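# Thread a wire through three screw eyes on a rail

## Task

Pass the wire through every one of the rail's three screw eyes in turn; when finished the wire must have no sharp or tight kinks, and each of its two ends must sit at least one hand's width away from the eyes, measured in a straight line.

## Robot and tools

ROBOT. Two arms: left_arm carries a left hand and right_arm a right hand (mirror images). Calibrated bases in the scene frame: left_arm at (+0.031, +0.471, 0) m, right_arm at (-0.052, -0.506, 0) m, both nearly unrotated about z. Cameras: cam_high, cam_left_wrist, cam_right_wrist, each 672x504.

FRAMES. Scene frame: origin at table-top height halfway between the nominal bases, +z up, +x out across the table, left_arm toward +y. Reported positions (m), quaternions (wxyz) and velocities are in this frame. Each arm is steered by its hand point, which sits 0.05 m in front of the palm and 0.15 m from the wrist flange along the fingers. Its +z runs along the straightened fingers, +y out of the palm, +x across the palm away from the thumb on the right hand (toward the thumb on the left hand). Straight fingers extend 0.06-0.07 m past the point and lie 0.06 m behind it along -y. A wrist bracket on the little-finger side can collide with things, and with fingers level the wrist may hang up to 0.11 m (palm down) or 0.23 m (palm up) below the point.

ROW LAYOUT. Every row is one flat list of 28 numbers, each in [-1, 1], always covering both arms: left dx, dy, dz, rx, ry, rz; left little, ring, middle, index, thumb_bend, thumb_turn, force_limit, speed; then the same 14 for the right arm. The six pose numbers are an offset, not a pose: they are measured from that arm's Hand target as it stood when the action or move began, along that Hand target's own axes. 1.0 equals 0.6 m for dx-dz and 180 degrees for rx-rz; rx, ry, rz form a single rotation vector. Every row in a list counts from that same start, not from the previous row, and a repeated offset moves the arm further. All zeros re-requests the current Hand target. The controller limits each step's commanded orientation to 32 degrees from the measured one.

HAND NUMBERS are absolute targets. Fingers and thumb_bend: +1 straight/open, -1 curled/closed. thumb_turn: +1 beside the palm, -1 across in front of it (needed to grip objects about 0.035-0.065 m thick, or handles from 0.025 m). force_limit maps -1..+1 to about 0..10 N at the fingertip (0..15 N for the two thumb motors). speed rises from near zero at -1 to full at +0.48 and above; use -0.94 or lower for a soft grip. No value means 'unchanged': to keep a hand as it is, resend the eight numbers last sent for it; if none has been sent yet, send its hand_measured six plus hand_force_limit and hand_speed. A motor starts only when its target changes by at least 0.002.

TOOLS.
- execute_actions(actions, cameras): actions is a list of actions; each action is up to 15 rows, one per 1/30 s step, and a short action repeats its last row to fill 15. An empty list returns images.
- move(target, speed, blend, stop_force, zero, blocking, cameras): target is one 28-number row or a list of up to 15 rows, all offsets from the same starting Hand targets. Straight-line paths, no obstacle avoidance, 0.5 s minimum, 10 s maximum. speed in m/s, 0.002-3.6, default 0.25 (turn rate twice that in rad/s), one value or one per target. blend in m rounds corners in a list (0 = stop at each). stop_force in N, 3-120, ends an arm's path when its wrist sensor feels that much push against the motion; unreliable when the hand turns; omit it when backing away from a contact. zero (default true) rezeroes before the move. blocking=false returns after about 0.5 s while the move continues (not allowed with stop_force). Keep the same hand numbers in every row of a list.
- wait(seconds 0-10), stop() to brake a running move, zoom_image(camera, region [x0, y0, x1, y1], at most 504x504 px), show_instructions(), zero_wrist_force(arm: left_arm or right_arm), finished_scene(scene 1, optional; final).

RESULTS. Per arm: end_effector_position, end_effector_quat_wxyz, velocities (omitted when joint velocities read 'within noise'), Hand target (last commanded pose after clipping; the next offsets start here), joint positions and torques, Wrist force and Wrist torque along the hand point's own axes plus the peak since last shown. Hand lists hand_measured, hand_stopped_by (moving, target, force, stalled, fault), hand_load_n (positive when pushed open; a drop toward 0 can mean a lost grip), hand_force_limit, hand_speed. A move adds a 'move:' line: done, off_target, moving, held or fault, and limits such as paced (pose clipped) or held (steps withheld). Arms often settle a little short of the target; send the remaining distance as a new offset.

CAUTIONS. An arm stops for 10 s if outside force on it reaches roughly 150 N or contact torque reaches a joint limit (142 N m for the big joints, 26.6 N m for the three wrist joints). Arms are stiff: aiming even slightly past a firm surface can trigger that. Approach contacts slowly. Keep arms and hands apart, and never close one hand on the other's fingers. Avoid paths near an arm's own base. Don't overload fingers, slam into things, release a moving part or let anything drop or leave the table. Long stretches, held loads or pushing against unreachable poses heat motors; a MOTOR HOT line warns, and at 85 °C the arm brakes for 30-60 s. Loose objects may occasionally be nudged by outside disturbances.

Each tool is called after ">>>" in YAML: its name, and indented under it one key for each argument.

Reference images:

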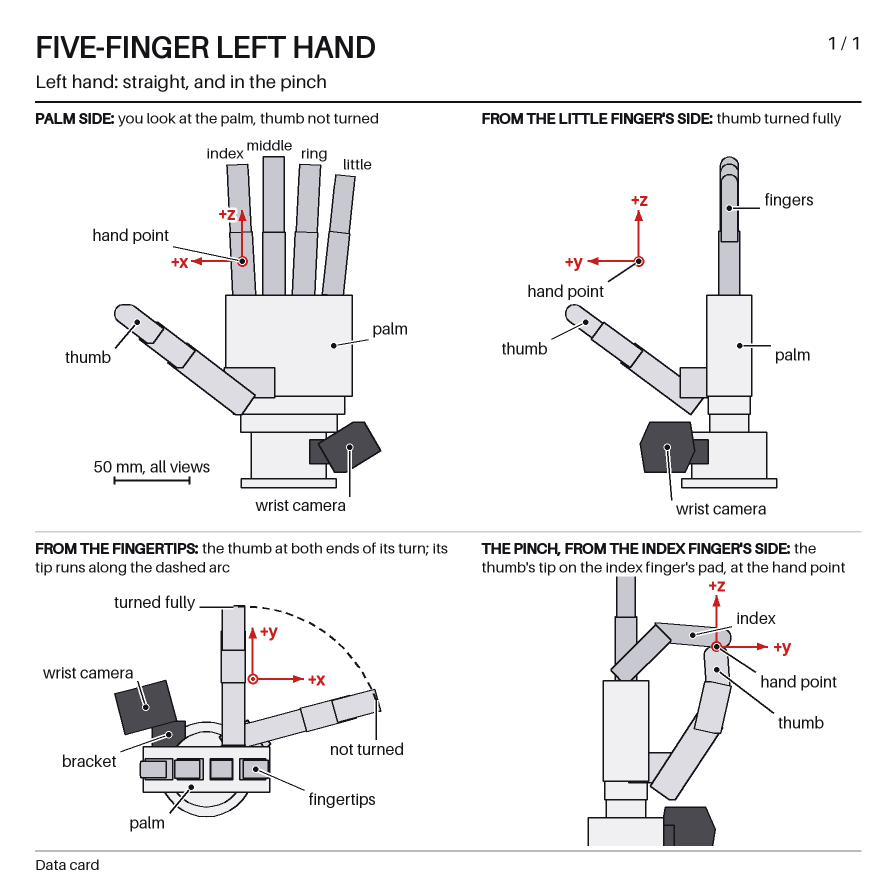

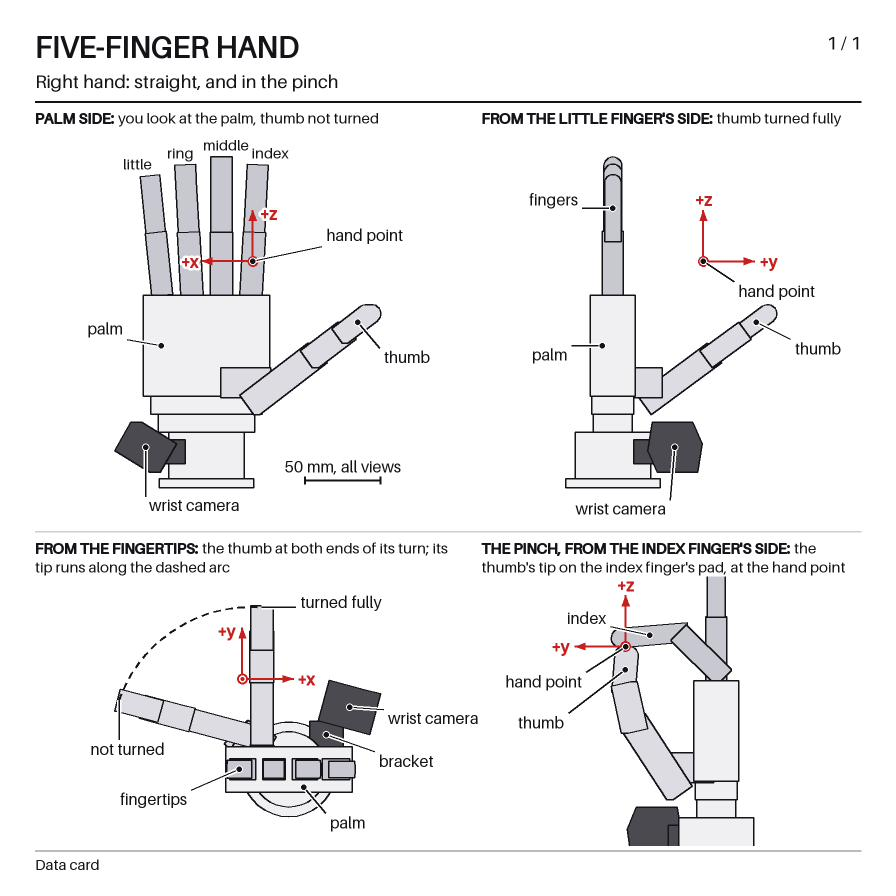

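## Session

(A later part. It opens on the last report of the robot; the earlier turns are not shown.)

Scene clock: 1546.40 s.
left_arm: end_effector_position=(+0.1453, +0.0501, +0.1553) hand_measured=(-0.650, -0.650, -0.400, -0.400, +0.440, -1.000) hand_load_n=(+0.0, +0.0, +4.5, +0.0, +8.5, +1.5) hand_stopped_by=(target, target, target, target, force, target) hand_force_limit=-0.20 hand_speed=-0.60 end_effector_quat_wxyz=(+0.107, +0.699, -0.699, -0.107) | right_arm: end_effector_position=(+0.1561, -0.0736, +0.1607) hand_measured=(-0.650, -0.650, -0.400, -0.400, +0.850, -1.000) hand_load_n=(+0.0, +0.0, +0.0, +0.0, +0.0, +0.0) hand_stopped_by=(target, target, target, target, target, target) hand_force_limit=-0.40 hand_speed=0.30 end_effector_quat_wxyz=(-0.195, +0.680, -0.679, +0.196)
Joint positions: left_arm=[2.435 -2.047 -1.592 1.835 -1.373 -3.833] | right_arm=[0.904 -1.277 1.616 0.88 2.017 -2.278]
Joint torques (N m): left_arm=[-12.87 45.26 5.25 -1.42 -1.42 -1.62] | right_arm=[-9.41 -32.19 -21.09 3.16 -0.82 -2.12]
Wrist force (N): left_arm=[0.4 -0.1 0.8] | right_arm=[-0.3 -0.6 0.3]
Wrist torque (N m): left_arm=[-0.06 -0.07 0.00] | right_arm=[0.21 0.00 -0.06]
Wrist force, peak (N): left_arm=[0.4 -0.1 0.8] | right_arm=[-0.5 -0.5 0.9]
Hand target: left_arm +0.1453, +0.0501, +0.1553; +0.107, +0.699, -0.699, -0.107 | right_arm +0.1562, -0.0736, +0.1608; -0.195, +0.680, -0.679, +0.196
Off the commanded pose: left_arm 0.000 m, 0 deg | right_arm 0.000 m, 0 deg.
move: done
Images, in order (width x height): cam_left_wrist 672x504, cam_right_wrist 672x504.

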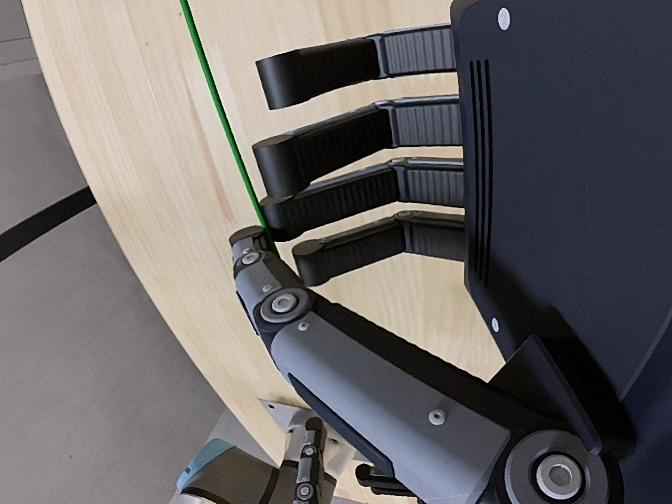

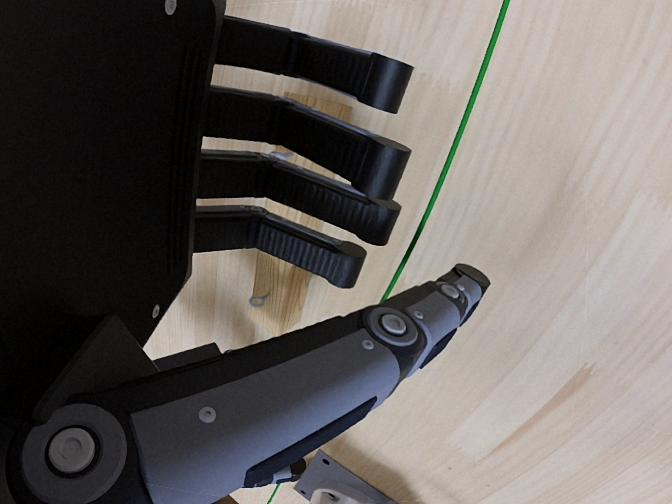

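>>> move:
  target:
    - [0,0,0,0,0,0,-0.65,-0.65,-0.4,-0.4,0.3,-1,-0.2,-0.6, 0,0.0031,0.0049,0,0,0,-0.65,-0.65,-0.4,-0.4,0.85,-1,-0.4,0.3]
    - [0,0,0,0,0,0,-0.65,-0.65,-0.4,-0.4,0.3,-1,-0.2,-0.6, 0,0.0031,0.0049,0,0,0,-0.65,-0.65,-0.4,-0.4,0.3,-1,-0.2,-0.6]
  speed: 0.04
  cameras: ["cam_left_wrist","cam_right_wrist"]

>>> zoom_image:
  camera: "cam_right_wrist"
  region: [340, 180, 520, 320]

Scene clock: 1559.00 s.
left_arm: end_effector_position=(+0.1453, +0.0501, +0.1553) hand_measured=(-0.650, -0.650, -0.400, -0.400, +0.440, -1.000) hand_load_n=(+0.0, +0.0, +4.5, +0.0, +8.5, +1.5) hand_stopped_by=(target, target, target, target, force, target) hand_force_limit=-0.20 hand_speed=-0.60 end_effector_quat_wxyz=(+0.107, +0.699, -0.699, -0.107) | right_arm: end_effector_position=(+0.1561, -0.0736, +0.1574) hand_measured=(-0.650, -0.650, -0.400, -0.400, +0.418, -1.000) hand_load_n=(+0.0, +0.0, +1.0, +0.0, +6.0, +0.5) hand_stopped_by=(target, target, target, target, force, target) hand_force_limit=-0.20 hand_speed=-0.60 end_effector_quat_wxyz=(-0.195, +0.680, -0.679, +0.196)
Joint positions: left_arm=[2.435 -2.047 -1.592 1.835 -1.373 -3.833] | right_arm=[0.904 -1.274 1.621 0.872 2.017 -2.278]
Joint torques (N m): left_arm=[-12.73 44.69 5.13 -1.42 -1.7 -1.63] | right_arm=[-1.56 -34.36 -29.19 3.19 0.14 0.21]
Wrist force (N): left_arm=[0.1 0.2 0.6] | right_arm=[-0.2 -0.7 0.6]
Wrist torque (N m): left_arm=[-0.01 -0.03 -0.03] | right_arm=[0.18 -0.03 -0.05]
Wrist force, peak (N): left_arm=[0.2 0.0 1.1] | right_arm=[-0.6 -0.9 0.6]
Hand target: left_arm +0.1453, +0.0501, +0.1553; +0.107, +0.699, -0.699, -0.107 | right_arm +0.1561, -0.0736, +0.1574; -0.195, +0.680, -0.679, +0.196
Off the commanded pose: left_arm 0.000 m, 0 deg | right_arm 0.000 m, 0 deg.
move: done
Images, in order (width x height): cam_left_wrist 672x504, cam_right_wrist 672x504.

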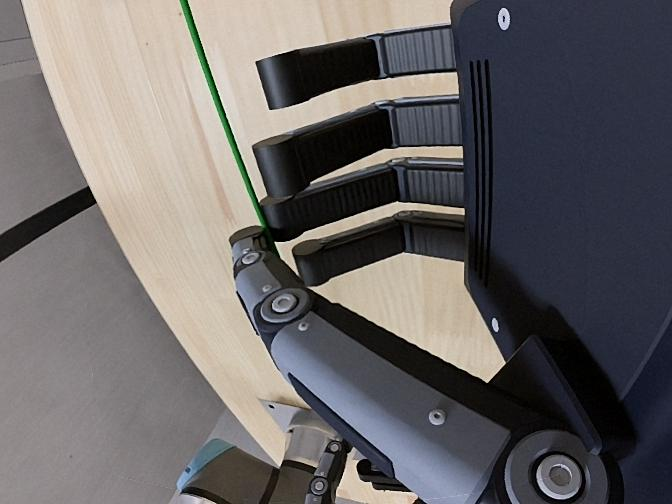

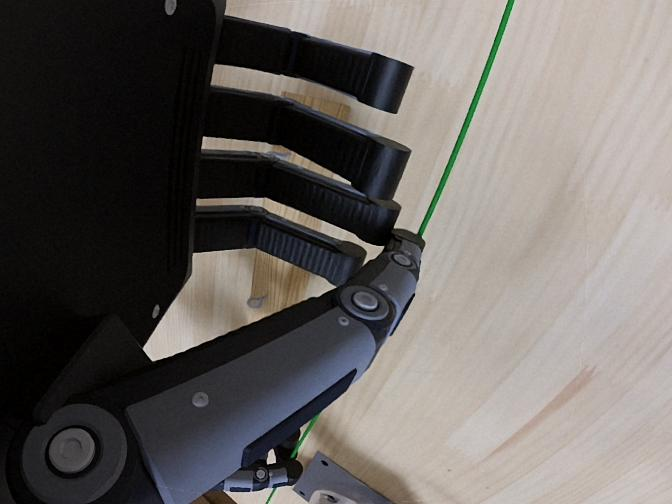

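Scaled by 2.800 from the camera's 672x504 image, which has a finer 960x720 frame.

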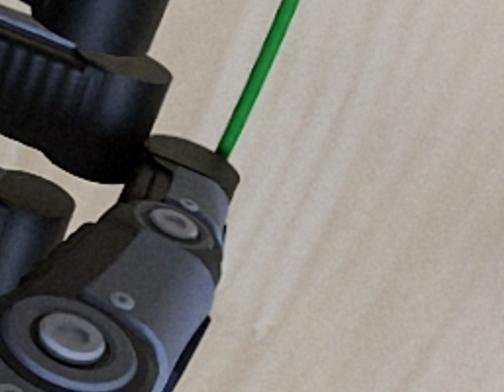

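>>> move:
  target:
    - [0,0,0,0,0,0,-0.65,-0.65,-0.4,-0.4,0.3,-1,-0.2,-0.6, 0,0,0,0,0,0,-0.65,-0.65,-0.4,-0.4,0.85,-1,-0.4,0.3]
    - [0,0,0,0,0,0,-0.65,-0.65,-0.4,-0.4,0.3,-1,-0.2,-0.6, 0,0.0044,0.0071,0,0,0,-0.65,-0.65,-0.4,-0.4,0.85,-1,-0.4,0.3]
  speed: 0.04
  cameras: ["cam_left_wrist","cam_right_wrist"]

>>> zoom_image:
  camera: "cam_right_wrist"
  region: [340, 180, 520, 320]

>>> zoom_image:
  camera: "cam_left_wrist"
  region: [240, 380, 440, 504]

Scene clock: 1568.10 s.
left_arm: end_effector_position=(+0.1453, +0.0501, +0.1553) hand_measured=(-0.650, -0.650, -0.400, -0.400, +0.440, -1.000) hand_load_n=(+0.0, +0.0, +4.5, +0.0, +8.5, +1.5) hand_stopped_by=(target, target, target, target, force, target) hand_force_limit=-0.20 hand_speed=-0.60 end_effector_quat_wxyz=(+0.107, +0.699, -0.699, -0.107) | right_arm: end_effector_position=(+0.1561, -0.0736, +0.1522) hand_measured=(-0.650, -0.650, -0.400, -0.400, +0.850, -1.000) hand_load_n=(+0.0, +0.0, +0.0, +0.0, +0.0, +0.0) hand_stopped_by=(target, target, target, target, target, target) hand_force_limit=-0.40 hand_speed=0.30 end_effector_quat_wxyz=(-0.195, +0.680, -0.679, +0.196)
Joint positions: left_arm=[2.435 -2.047 -1.592 1.835 -1.373 -3.833] | right_arm=[0.904 -1.27 1.63 0.86 2.017 -2.278]
Joint torques (N m): left_arm=[-12.23 44.06 4.51 -1.43 -1.61 -1.56] | right_arm=[-5.73 -31.13 -17.52 2.91 1.22 -0.68]
Wrist force (N): left_arm=[0.4 0.1 0.8] | right_arm=[-0.5 -0.6 0.4]
Wrist torque (N m): left_arm=[-0.04 -0.06 -0.01] | right_arm=[0.19 0.02 -0.06]
Wrist force, peak (N): left_arm=[0.3 0.4 0.9] | right_arm=[-0.4 -0.8 0.8]
Hand target: left_arm +0.1453, +0.0501, +0.1553; +0.107, +0.699, -0.699, -0.107 | right_arm +0.1562, -0.0736, +0.1523; -0.195, +0.680, -0.679, +0.196
Off the commanded pose: left_arm 0.000 m, 0 deg | right_arm 0.000 m, 0 deg.
move: done
Images, in order (width x height): cam_left_wrist 672x504, cam_right_wrist 672x504.

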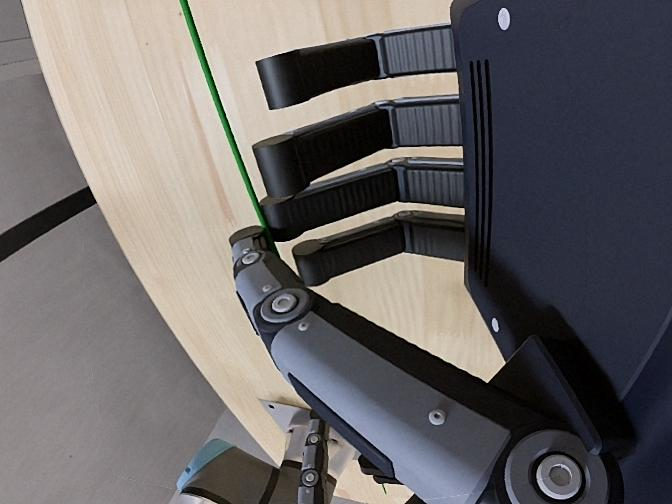

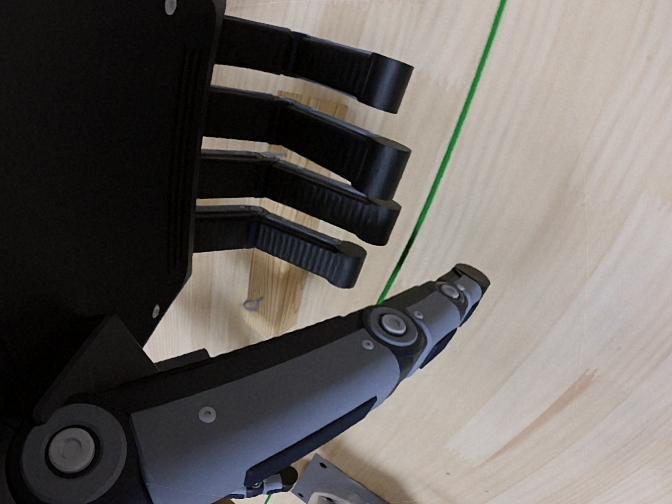

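Scaled by 2.800 from the camera's 672x504 image, which has a finer 960x720 frame.

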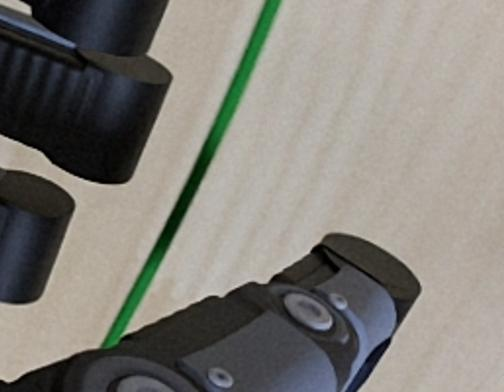

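Scaled by 2.520 from the camera's 672x504 image, which has a finer 960x720 frame.

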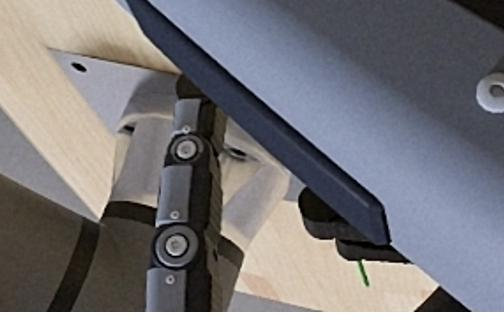

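>>> move:
  target:
    - [0,0,0,0,0,0,-0.65,-0.65,-0.4,-0.4,0.3,-1,-0.2,-0.6, 0,0.0062,0.0099,0,0,0,-0.65,-0.65,-0.4,-0.4,0.85,-1,-0.4,0.3]
  speed: 0.04
  cameras: ["cam_left_wrist","cam_right_wrist"]

>>> zoom_image:
  camera: "cam_right_wrist"
  region: [340, 180, 520, 320]

>>> zoom_image:
  camera: "cam_left_wrist"
  region: [240, 380, 440, 504]

Scene clock: 1597.90 s.
left_arm: end_effector_position=(+0.1453, +0.0501, +0.1553) hand_measured=(-0.650, -0.650, -0.400, -0.400, +0.440, -1.000) hand_load_n=(+0.5, +0.0, +4.5, +0.0, +8.0, +1.5) hand_stopped_by=(target, target, target, target, force, target) hand_force_limit=-0.20 hand_speed=-0.60 end_effector_quat_wxyz=(+0.107, +0.699, -0.699, -0.107) | right_arm: end_effector_position=(+0.1562, -0.0736, +0.1452) hand_measured=(-0.650, -0.650, -0.400, -0.400, +0.850, -1.000) hand_load_n=(+0.0, +0.0, +0.0, +0.0, +0.0, -0.5) hand_stopped_by=(target, target, target, target, target, target) hand_force_limit=-0.40 hand_speed=0.30 end_effector_quat_wxyz=(-0.195, +0.680, -0.679, +0.196)
Joint positions: left_arm=[2.435 -2.047 -1.592 1.835 -1.373 -3.833] | right_arm=[0.904 -1.264 1.641 0.843 2.017 -2.278]
Joint torques (N m): left_arm=[-12.91 43.05 4.9 -1.61 -1.65 -1.43] | right_arm=[-10.27 -33.15 -22.29 3.14 -0.7 -2.16]
Wrist force (N): left_arm=[-0.1 0.1 0.9] | right_arm=[-0.6 -0.8 0.5]
Wrist torque (N m): left_arm=[-0.04 0.01 -0.04] | right_arm=[0.17 0.03 -0.07]
Wrist force, peak (N): left_arm=[0.2 0.2 1.1] | right_arm=[-0.7 -0.9 0.5]
Hand target: left_arm +0.1453, +0.0501, +0.1553; +0.107, +0.699, -0.699, -0.107 | right_arm +0.1562, -0.0736, +0.1453; -0.195, +0.680, -0.679, +0.196
Off the commanded pose: left_arm 0.000 m, 0 deg | right_arm 0.000 m, 0 deg.
move: done
Images, in order (width x height): cam_left_wrist 672x504, cam_right_wrist 672x504.

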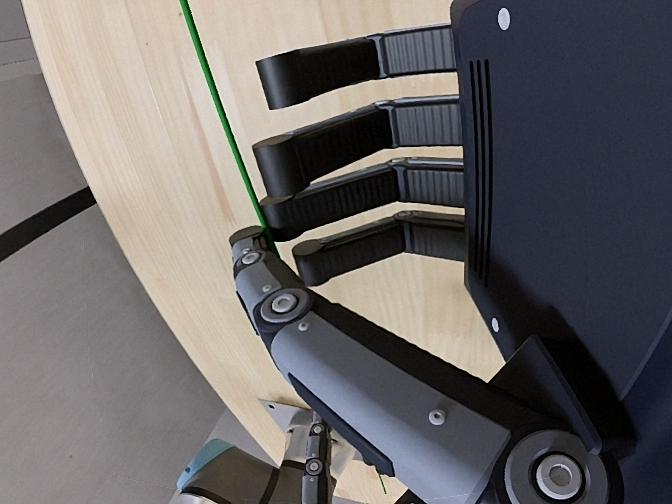

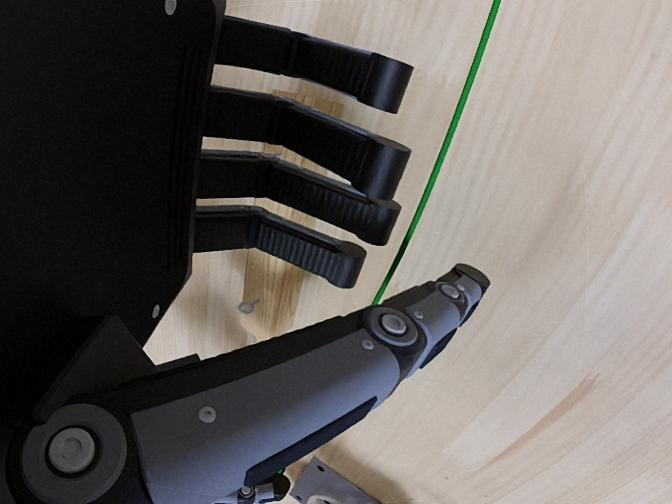

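Scaled by 2.800 from the camera's 672x504 image, which has a finer 960x720 frame.

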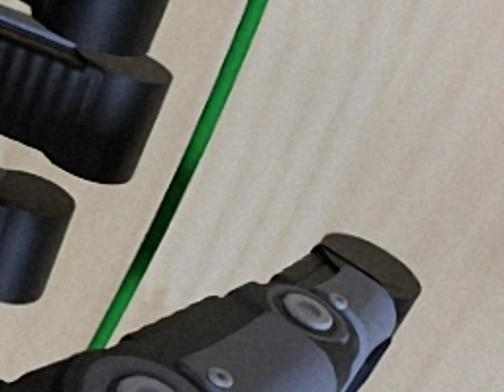

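Scaled by 2.520 from the camera's 672x504 image, which has a finer 960x720 frame.

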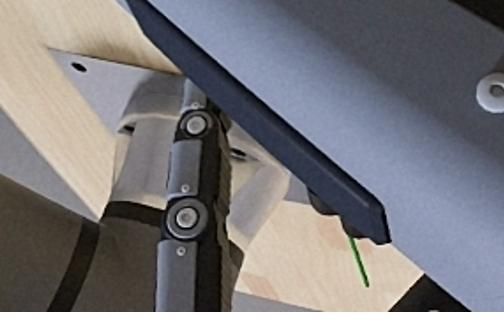

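>>> move:
  target:
    - [0,0,0,0,0,0,-0.65,-0.65,-0.4,-0.4,0.3,-1,-0.2,-0.6, 0,0.0009,0.0014,0,0,0,-0.65,-0.65,-0.4,-0.4,0.85,-1,-0.4,0.3]
    - [0,0,0,0,0,0,-0.65,-0.65,-0.4,-0.4,0.3,-1,-0.2,-0.6, 0,0.0009,0.0014,0,0,0,-0.65,-0.65,-0.4,-0.4,0.31,-1,-0.2,-0.6]
  speed: 0.04
  cameras: ["cam_left_wrist","cam_right_wrist"]

>>> zoom_image:
  camera: "cam_right_wrist"
  region: [340, 180, 520, 320]

Scene clock: 1608.30 s.
left_arm: end_effector_position=(+0.1453, +0.0501, +0.1553) hand_measured=(-0.650, -0.650, -0.400, -0.400, +0.440, -1.000) hand_load_n=(+0.0, +0.0, +4.0, +0.0, +8.5, +1.5) hand_stopped_by=(target, target, target, target, force, target) hand_force_limit=-0.20 hand_speed=-0.60 end_effector_quat_wxyz=(+0.107, +0.699, -0.699, -0.107) | right_arm: end_effector_position=(+0.1562, -0.0736, +0.1443) hand_measured=(-0.650, -0.650, -0.400, -0.400, +0.418, -1.000) hand_load_n=(+0.0, +0.0, +1.0, +0.5, +6.0, +1.0) hand_stopped_by=(target, target, target, target, force, target) hand_force_limit=-0.20 hand_speed=-0.60 end_effector_quat_wxyz=(-0.195, +0.680, -0.679, +0.196)
Joint positions: left_arm=[2.435 -2.047 -1.592 1.835 -1.373 -3.833] | right_arm=[0.904 -1.264 1.642 0.84 2.017 -2.278]
Joint torques (N m): left_arm=[-12.14 42.68 4.52 -1.54 -1.68 -1.5] | right_arm=[0.45 -22.9 -8.32 2.61 0.3 0.92]
Wrist force (N): left_arm=[0.3 0.0 0.7] | right_arm=[-0.3 -0.6 0.5]
Wrist torque (N m): left_arm=[-0.05 -0.06 -0.01] | right_arm=[0.19 -0.01 -0.05]
Wrist force, peak (N): left_arm=[0.2 0.0 1.0] | right_arm=[-0.4 -0.8 0.8]
Hand target: left_arm +0.1453, +0.0501, +0.1553; +0.107, +0.699, -0.699, -0.107 | right_arm +0.1562, -0.0736, +0.1443; -0.195, +0.680, -0.679, +0.196
Off the commanded pose: left_arm 0.000 m, 0 deg | right_arm 0.000 m, 0 deg.
move: done
Images, in order (width x height): cam_left_wrist 672x504, cam_right_wrist 672x504.

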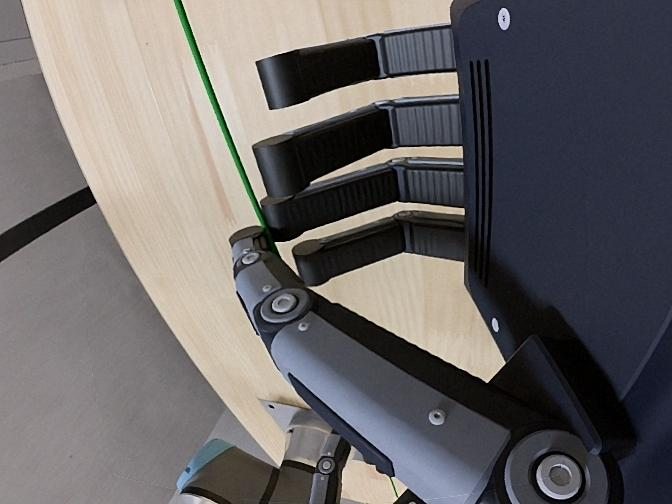

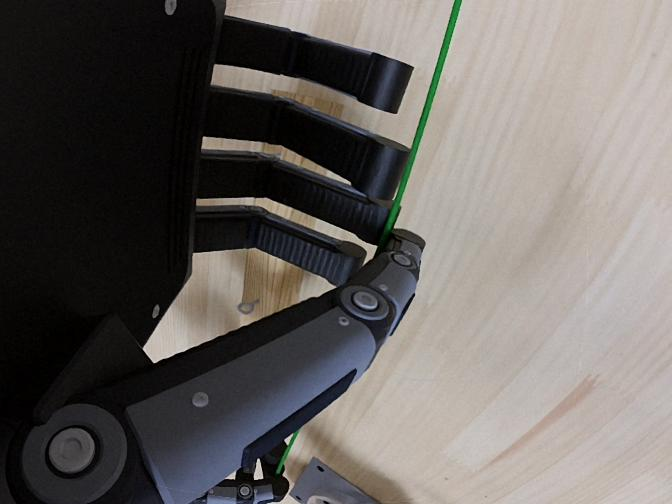

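Scaled by 2.800 from the camera's 672x504 image, which has a finer 960x720 frame.

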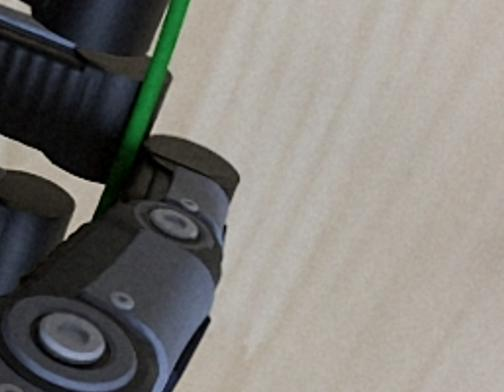

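>>> move:
  target:
    - [0,0,0,0,0,0,-0.65,-0.65,-0.4,-0.4,0.3,-1,-0.2,-0.6, 0,0,0,0,0,0,-0.65,-0.65,-0.4,-0.4,0.85,-1,-0.4,0.0]
    - [0,0,0,0,0,0,-0.65,-0.65,-0.4,-0.4,0.3,-1,-0.2,-0.6, 0,-0.0053,-0.0085,0,0,0,-0.65,-0.65,-0.4,-0.4,0.85,-1,-0.4,0.0]
    - [0,0,0,0,0,0,-0.65,-0.65,-0.4,-0.4,0.3,-1,-0.2,-0.6, 0,-0.0053,-0.0085,0,0,0,-0.65,-0.65,-0.4,-0.4,0.3,-1,-0.2,-0.6]
  speed: 0.04
  cameras: ["cam_left_wrist","cam_right_wrist"]

>>> zoom_image:
  camera: "cam_right_wrist"
  region: [340, 180, 520, 320]

Scene clock: 1616.50 s.
left_arm: end_effector_position=(+0.1453, +0.0501, +0.1553) hand_measured=(-0.650, -0.650, -0.400, -0.400, +0.440, -1.000) hand_load_n=(+0.0, +0.0, +5.0, +0.0, +8.5, +1.5) hand_stopped_by=(target, target, target, target, force, target) hand_force_limit=-0.20 hand_speed=-0.60 end_effector_quat_wxyz=(+0.107, +0.699, -0.699, -0.107) | right_arm: end_effector_position=(+0.1561, -0.0736, +0.1503) hand_measured=(-0.650, -0.650, -0.400, -0.400, +0.440, -1.000) hand_load_n=(+0.0, +0.0, +2.5, +0.0, +11.0, +1.5) hand_stopped_by=(target, target, target, target, force, target) hand_force_limit=-0.20 hand_speed=-0.60 end_effector_quat_wxyz=(-0.195, +0.680, -0.679, +0.196)
Joint positions: left_arm=[2.435 -2.047 -1.592 1.835 -1.373 -3.833] | right_arm=[0.904 -1.269 1.633 0.855 2.017 -2.278]
Joint torques (N m): left_arm=[-12.33 41.66 4.72 -1.51 -1.73 -1.34] | right_arm=[8.16 -22.57 -5.87 0.41 1.98 2.26]
Wrist force (N): left_arm=[0.1 0.1 0.6] | right_arm=[-0.4 -0.5 0.3]
Wrist torque (N m): left_arm=[0.00 -0.03 -0.03] | right_arm=[0.19 0.01 -0.09]
Wrist force, peak (N): left_arm=[0.5 -0.4 1.0] | right_arm=[-0.8 -0.7 0.6]
Hand target: left_arm +0.1453, +0.0501, +0.1553; +0.107, +0.699, -0.699, -0.107 | right_arm +0.1561, -0.0736, +0.1503; -0.195, +0.680, -0.679, +0.196
Off the commanded pose: left_arm 0.000 m, 0 deg | right_arm 0.000 m, 0 deg.
move: done
Images, in order (width x height): cam_left_wrist 672x504, cam_right_wrist 672x504.

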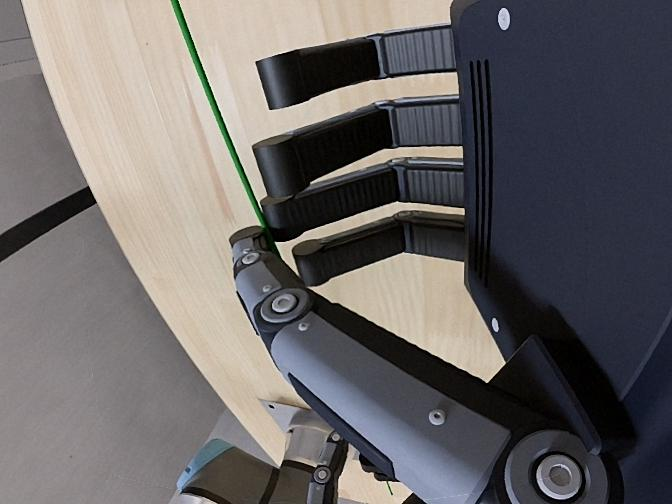

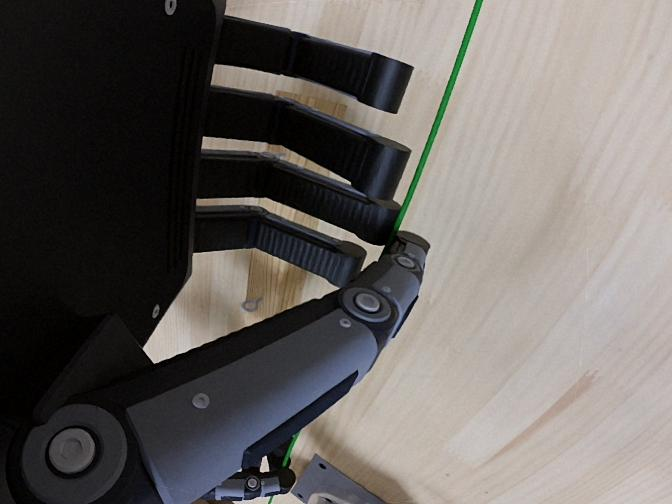

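Scaled by 2.800 from the camera's 672x504 image, which has a finer 960x720 frame.

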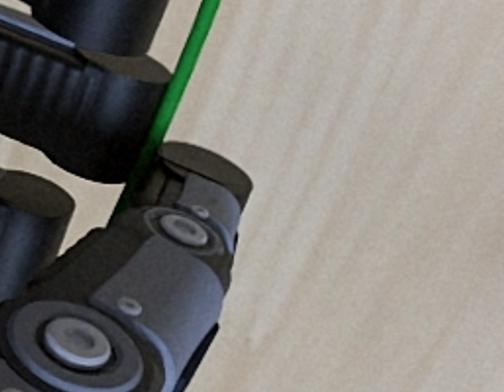

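>>> move:
  target:
    - [0,0,0,0,0,0,-0.65,-0.65,-0.4,-0.4,0.85,-1,-0.2,-0.2, 0,0,0,0,0,0,-0.65,-0.65,-0.4,-0.4,0.3,-1,-0.2,-0.6]
  speed: 0.04
  cameras: ["cam_left_wrist","cam_right_wrist"]

Scene clock: 1622.23 s.
left_arm: end_effector_position=(+0.1453, +0.0501, +0.1553) hand_measured=(-0.650, -0.650, -0.400, -0.400, +0.850, -1.000) hand_load_n=(+0.0, +0.0, +0.0, +0.0, +0.0, +0.0) hand_stopped_by=(target, target, target, target, target, target) hand_force_limit=-0.20 hand_speed=-0.20 end_effector_quat_wxyz=(+0.107, +0.699, -0.699, -0.107) | right_arm: end_effector_position=(+0.1561, -0.0736, +0.1503) hand_measured=(-0.650, -0.650, -0.400, -0.400, +0.440, -1.000) hand_load_n=(+0.0, +0.0, +3.5, +0.0, +9.0, +1.5) hand_stopped_by=(target, target, target, target, force, target) hand_force_limit=-0.20 hand_speed=-0.60 end_effector_quat_wxyz=(-0.195, +0.680, -0.679, +0.196)
Joint positions: left_arm=[2.435 -2.047 -1.592 1.835 -1.373 -3.833] | right_arm=[0.904 -1.269 1.633 0.855 2.017 -2.278]
Joint torques (N m): left_arm=[-13.06 41.93 5.37 -1.56 -1.63 -1.52] | right_arm=[8.57 -23.07 -7.48 0.65 1.82 2.16]
Wrist force (N): left_arm=[0.2 -0.3 0.5] | right_arm=[-0.2 -0.5 0.7]
Wrist torque (N m): left_arm=[-0.08 -0.03 -0.01] | right_arm=[0.19 -0.03 -0.04]
Wrist force, peak (N): left_arm=[0.5 -0.2 0.7] | right_arm=[-0.4 -0.7 0.7]
Hand target: left_arm +0.1453, +0.0501, +0.1553; +0.107, +0.699, -0.699, -0.107 | right_arm +0.1561, -0.0736, +0.1503; -0.195, +0.680, -0.679, +0.196
Off the commanded pose: left_arm 0.000 m, 0 deg | right_arm 0.000 m, 0 deg.
move: done
Images, in order (width x height): cam_left_wrist 672x504, cam_right_wrist 672x504.

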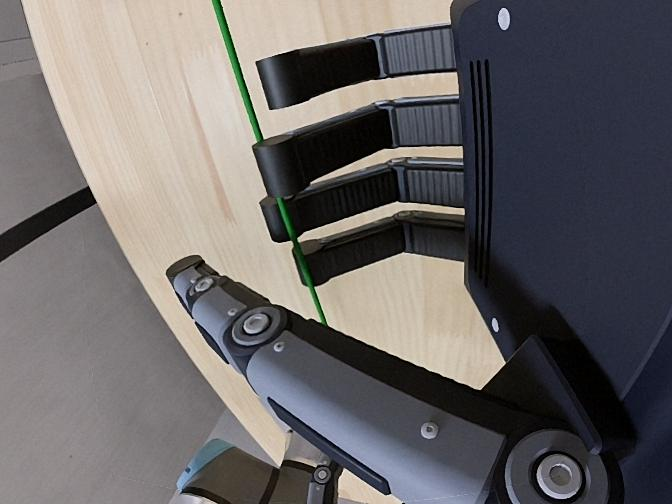

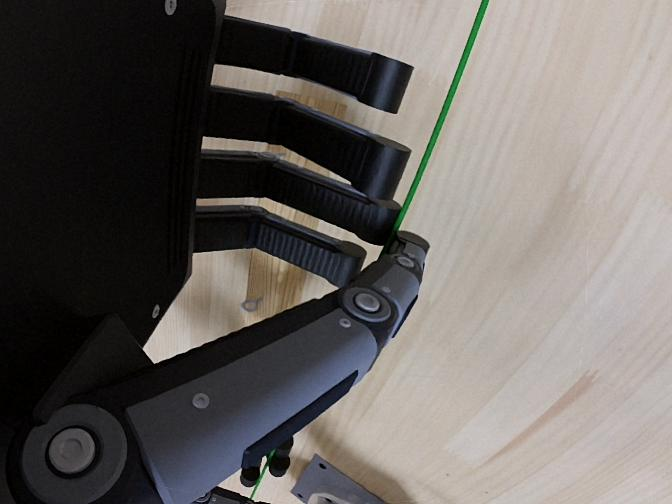

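>>> move:
  target:
    - [0,0,0,0,0,0,1,1,1,1,0.85,-1,-0.2,-0.2, 0,0,0,0,0,0,-0.65,-0.65,-0.4,-0.4,0.3,-1,-0.2,-0.6]
  speed: 0.04
  cameras: ["cam_left_wrist","cam_right_wrist"]

Scene clock: 1634.60 s.
left_arm: end_effector_position=(+0.1453, +0.0501, +0.1553) hand_measured=(+1.000, +1.000, +1.000, +1.000, +0.850, -1.000) hand_load_n=(+0.0, +0.0, +0.0, +0.0, +0.0, +0.0) hand_stopped_by=(target, target, target, target, target, target) hand_force_limit=-0.20 hand_speed=-0.20 end_effector_quat_wxyz=(+0.107, +0.699, -0.699, -0.107) | right_arm: end_effector_position=(+0.1561, -0.0736, +0.1503) hand_measured=(-0.650, -0.650, -0.400, -0.400, +0.440, -1.000) hand_load_n=(+0.0, +0.0, +3.5, +0.0, +9.5, +1.0) hand_stopped_by=(target, target, target, target, force, target) hand_force_limit=-0.20 hand_speed=-0.60 end_effector_quat_wxyz=(-0.195, +0.680, -0.679, +0.196)
Joint positions: left_arm=[2.435 -2.047 -1.592 1.835 -1.373 -3.833] | right_arm=[0.904 -1.269 1.633 0.855 2.017 -2.278]
Joint torques (N m): left_arm=[-12.69 40.35 5.88 -1.69 -1.42 -1.43] | right_arm=[7.62 -23.26 -10.07 1.54 1.98 2.07]
Wrist force (N): left_arm=[0.3 0.0 0.4] | right_arm=[-0.3 -0.6 0.3]
Wrist torque (N m): left_arm=[-0.03 -0.05 -0.01] | right_arm=[0.19 0.00 -0.05]
Wrist force, peak (N): left_arm=[-0.1 0.1 0.9] | right_arm=[-0.3 -0.7 1.0]
Hand target: left_arm +0.1453, +0.0501, +0.1553; +0.107, +0.699, -0.699, -0.107 | right_arm +0.1561, -0.0736, +0.1503; -0.195, +0.680, -0.679, +0.196
Off the commanded pose: left_arm 0.000 m, 0 deg | right_arm 0.000 m, 0 deg.
move: done
Images, in order (width x height): cam_left_wrist 672x504, cam_right_wrist 672x504.

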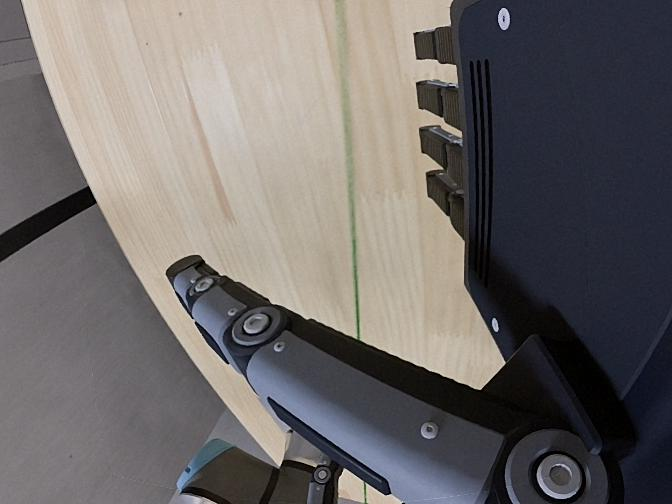

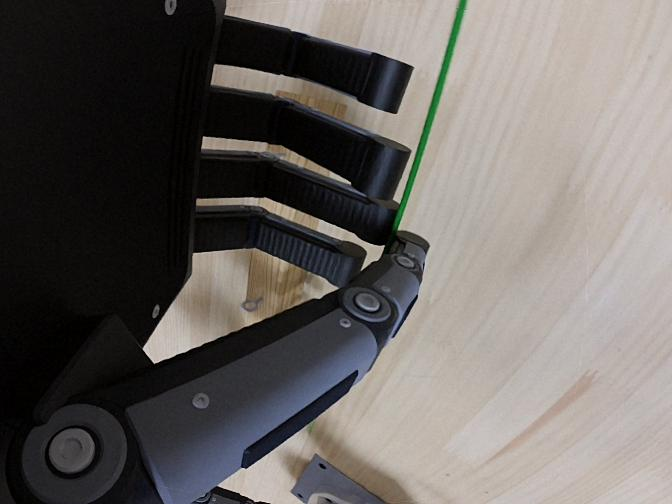

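>>> wait:
  seconds: 1
  cameras: ["all"]

>>> zoom_image:
  camera: "cam_high"
  region: [80, 120, 300, 320]

>>> zoom_image:
  camera: "cam_right_wrist"
  region: [220, 180, 440, 504]

Scene clock: 1639.63 s.
left_arm: end_effector_position=(+0.1453, +0.0501, +0.1553) hand_measured=(+1.000, +1.000, +1.000, +1.000, +0.850, -1.000) hand_load_n=(+0.0, +0.0, +0.0, +0.0, +0.0, +0.0) hand_stopped_by=(target, target, target, target, target, target) hand_force_limit=-0.20 hand_speed=-0.20 end_effector_quat_wxyz=(+0.107, +0.699, -0.699, -0.107) | right_arm: end_effector_position=(+0.1561, -0.0736, +0.1503) hand_measured=(-0.650, -0.650, -0.400, -0.400, +0.440, -1.000) hand_load_n=(+0.0, +0.0, +4.0, +0.0, +9.0, +1.0) hand_stopped_by=(target, target, target, target, force, target) hand_force_limit=-0.20 hand_speed=-0.60 end_effector_quat_wxyz=(-0.195, +0.680, -0.679, +0.196)
Joint positions: left_arm=[2.435 -2.047 -1.592 1.835 -1.373 -3.833] | right_arm=[0.904 -1.269 1.633 0.855 2.017 -2.278]
Joint torques (N m): left_arm=[-12.64 41.49 5.56 -1.67 -1.2 -1.38] | right_arm=[7.13 -24.17 -13.02 2.24 1.85 1.88]
Wrist force (N): left_arm=[0.2 0.3 0.9] | right_arm=[-0.2 -0.7 0.7]
Wrist torque (N m): left_arm=[-0.04 -0.02 -0.03] | right_arm=[0.16 -0.03 -0.05]
Wrist force, peak (N): left_arm=[0.2 0.1 1.0] | right_arm=[-0.3 -0.7 1.0]
Hand target: left_arm +0.1453, +0.0501, +0.1553; +0.107, +0.699, -0.699, -0.107 | right_arm +0.1561, -0.0736, +0.1503; -0.195, +0.680, -0.679, +0.196
Off the commanded pose: left_arm 0.000 m, 0 deg | right_arm 0.000 m, 0 deg.
wait: 1.00 s; at rest from the start

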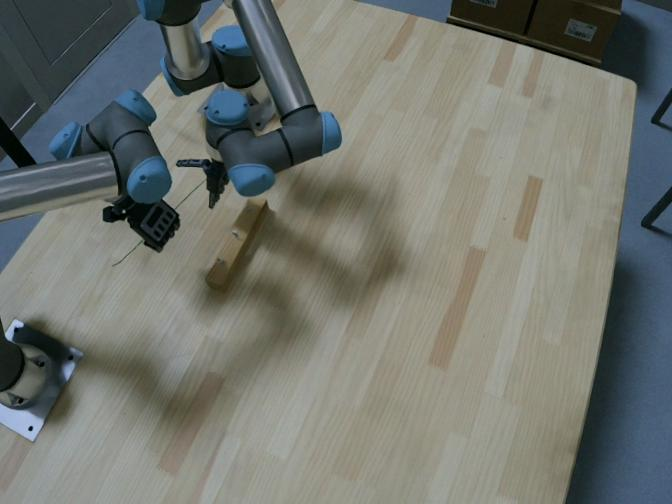

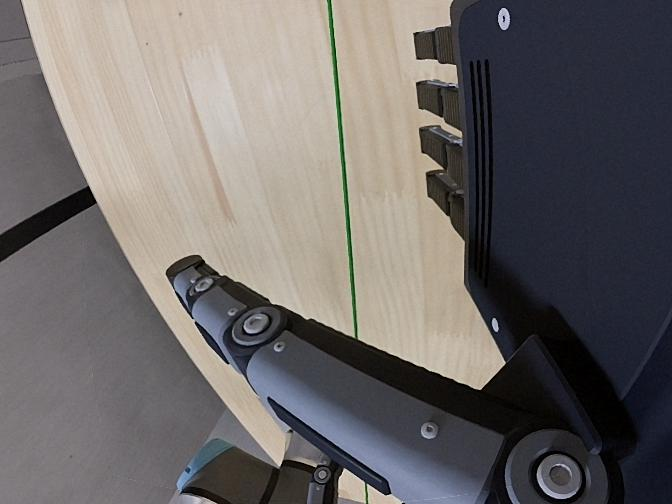

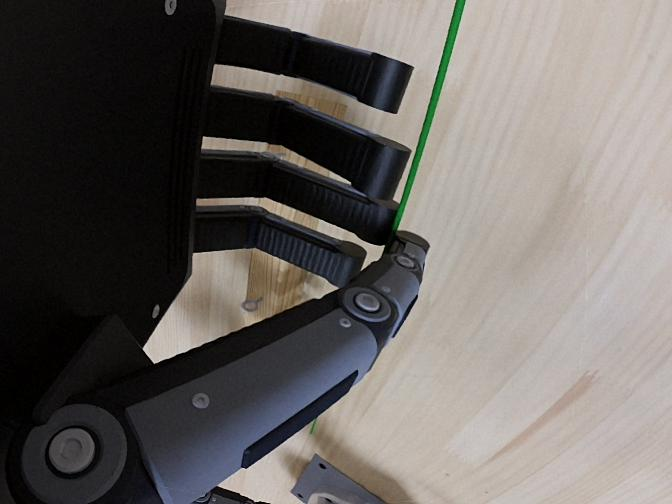

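Scaled by 2.291 from the camera's 672x504 image, which has a finer 960x720 frame.

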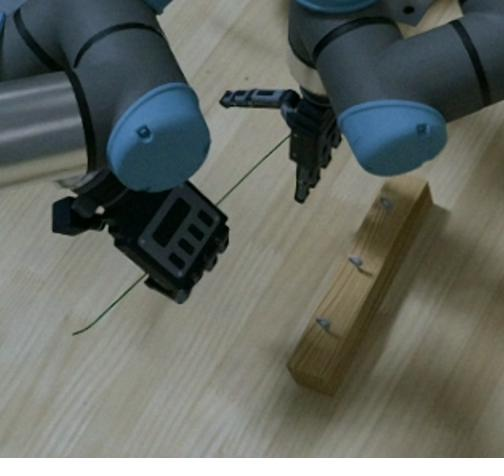

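Scaled by 1.556 from the camera's 672x504 image, which has a finer 960x720 frame.

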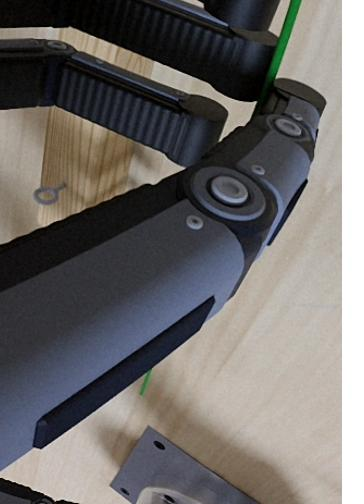

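>>> move:
  target:
    - [0,0.0752,-0.2384,0,0,0,1,1,1,1,0.85,-1,-0.2,-0.2, 0,0,0,0,0,0,-0.65,-0.65,-0.4,-0.4,0.3,-1,-0.2,-0.6]
  speed: 0.06
  cameras: ["all"]

Scene clock: 1645.87 s.
left_arm: end_effector_position=(+0.1452, +0.0500, +0.3053) hand_measured=(+1.000, +1.000, +1.000, +1.000, +0.850, -1.000) hand_load_n=(+0.0, +0.0, +0.0, +0.0, +0.0, +0.0) hand_stopped_by=(target, target, target, target, target, target) hand_force_limit=-0.20 hand_speed=-0.20 end_effector_quat_wxyz=(+0.107, +0.699, -0.699, -0.107) | right_arm: end_effector_position=(+0.1561, -0.0736, +0.1503) hand_measured=(-0.650, -0.650, -0.400, -0.400, +0.440, -1.000) hand_load_n=(+0.0, +0.0, +3.5, +0.0, +9.5, +1.0) hand_stopped_by=(target, target, target, target, force, target) hand_force_limit=-0.20 hand_speed=-0.60 end_effector_quat_wxyz=(-0.195, +0.680, -0.679, +0.196)
Joint positions: left_arm=[2.435 -1.935 -1.351 1.483 -1.373 -3.833] | right_arm=[0.904 -1.269 1.633 0.855 2.017 -2.278]
Joint torques (N m): left_arm=[-13.35 29.73 8.02 -1.18 1.55 -1.81] | right_arm=[7.36 -24.27 -16.58 2.68 1.88 1.98]
Wrist force (N): left_arm=[0.2 -0.3 0.6] | right_arm=[-0.2 -0.5 0.7]
Wrist torque (N m): left_arm=[-0.11 -0.05 0.03] | right_arm=[0.18 -0.02 -0.04]
Wrist force, peak (N): left_arm=[0.2 0.2 1.1] | right_arm=[-0.3 -0.8 1.0]
Hand target: left_arm +0.1452, +0.0501, +0.3053; +0.107, +0.699, -0.699, -0.107 | right_arm +0.1561, -0.0736, +0.1503; -0.195, +0.680, -0.679, +0.196
Off the commanded pose: left_arm 0.000 m, 0 deg | right_arm 0.000 m, 0 deg.
move: done

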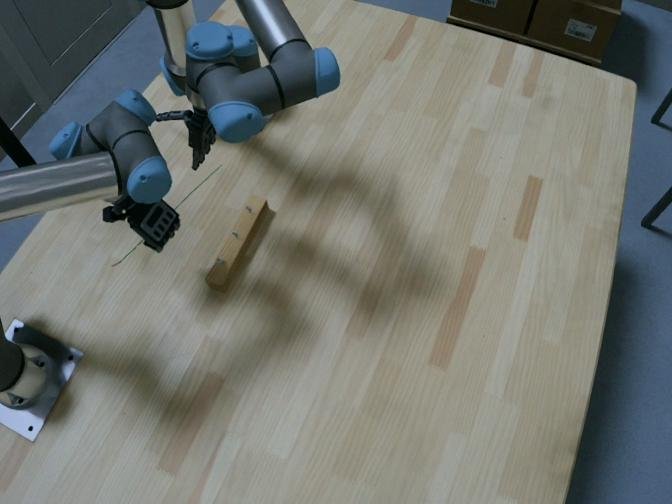

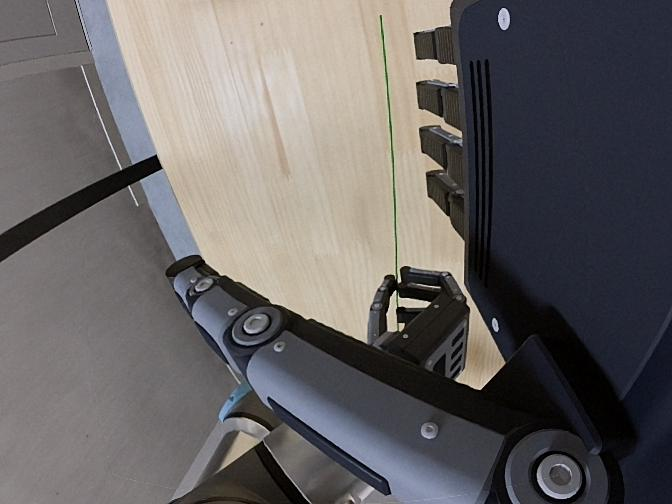

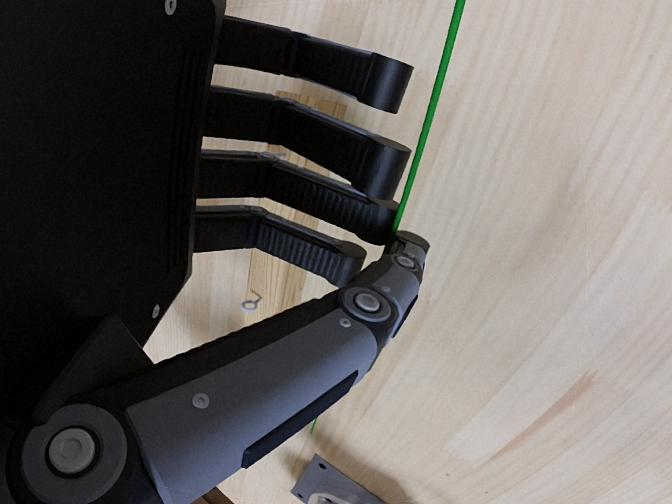

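>>> move:
  target:
    - [0,0,0,0,0,0,1,1,1,1,0.85,-1,-0.2,-0.2, 0,-0.0265,-0.0424,0,-0.0612,0.0383,-0.65,-0.65,-0.4,-0.4,0.3,-1,-0.2,-0.6]
    - [0,0,0,0,0,0,1,1,1,1,0.85,-1,-0.2,-0.2, 0.4267,-0.183,0.1538,0,-0.0612,0.0383,-0.65,-0.65,-0.4,-0.4,0.3,-1,-0.2,-0.6]
  speed: 0.1
  cameras: ["all"]

Scene clock: 1696.57 s.
left_arm: end_effector_position=(+0.1452, +0.0501, +0.3053) hand_measured=(+1.000, +1.000, +1.000, +1.000, +0.850, -1.000) hand_load_n=(+0.0, +0.0, +0.0, +0.0, +0.0, +0.0) hand_stopped_by=(target, target, target, target, target, target) hand_force_limit=-0.20 hand_speed=-0.20 end_effector_quat_wxyz=(+0.107, +0.699, -0.699, -0.107) | right_arm: end_effector_position=(+0.2982, -0.3295, +0.1309) hand_measured=(-0.650, -0.650, -0.400, -0.400, +0.440, -1.000) hand_load_n=(+0.0, +0.0, +4.0, +0.0, +9.5, +1.0) hand_stopped_by=(target, target, target, target, force, target) hand_force_limit=-0.20 hand_speed=-0.60 end_effector_quat_wxyz=(+0.271, -0.653, +0.697, -0.118)
Joint positions: left_arm=[2.435 -1.935 -1.352 1.483 -1.373 -3.833] | right_arm=[-0.201 -1.608 2.069 0.571 1.295 -3.161]
Joint torques (N m): left_arm=[-0.59 31.43 7.55 -2.94 -1.42 -1.12] | right_arm=[-9.69 -15.94 -28.98 1.72 -0.57 -1.69]
Wrist force (N): left_arm=[0.2 -0.3 0.6] | right_arm=[-0.7 -0.3 0.6]
Wrist torque (N m): left_arm=[-0.11 -0.05 0.03] | right_arm=[0.24 0.01 -0.07]
Wrist force, peak (N): left_arm=[0.3 0.3 1.1] | right_arm=[-1.6 0.3 0.2]
Hand target: left_arm +0.1452, +0.0501, +0.3053; +0.107, +0.699, -0.699, -0.107 | right_arm +0.2983, -0.3296, +0.1309; -0.271, +0.653, -0.697, +0.118
Off the commanded pose: left_arm 0.000 m, 0 deg | right_arm 0.000 m, 0 deg.
move: done

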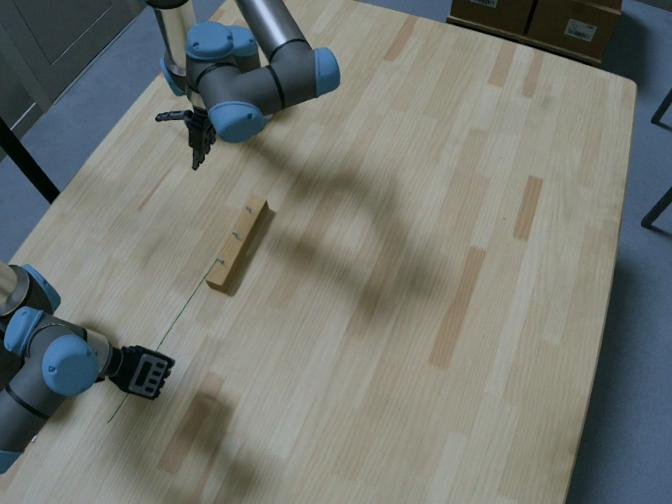

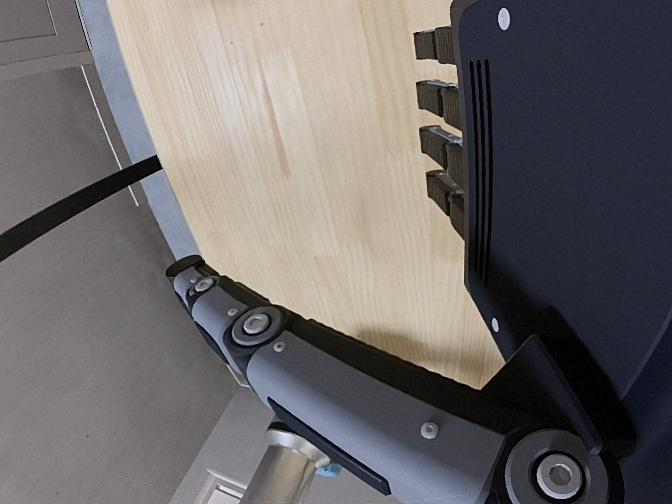

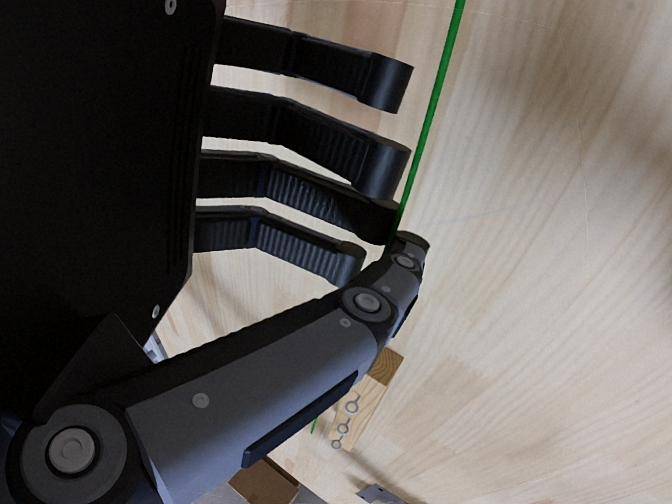

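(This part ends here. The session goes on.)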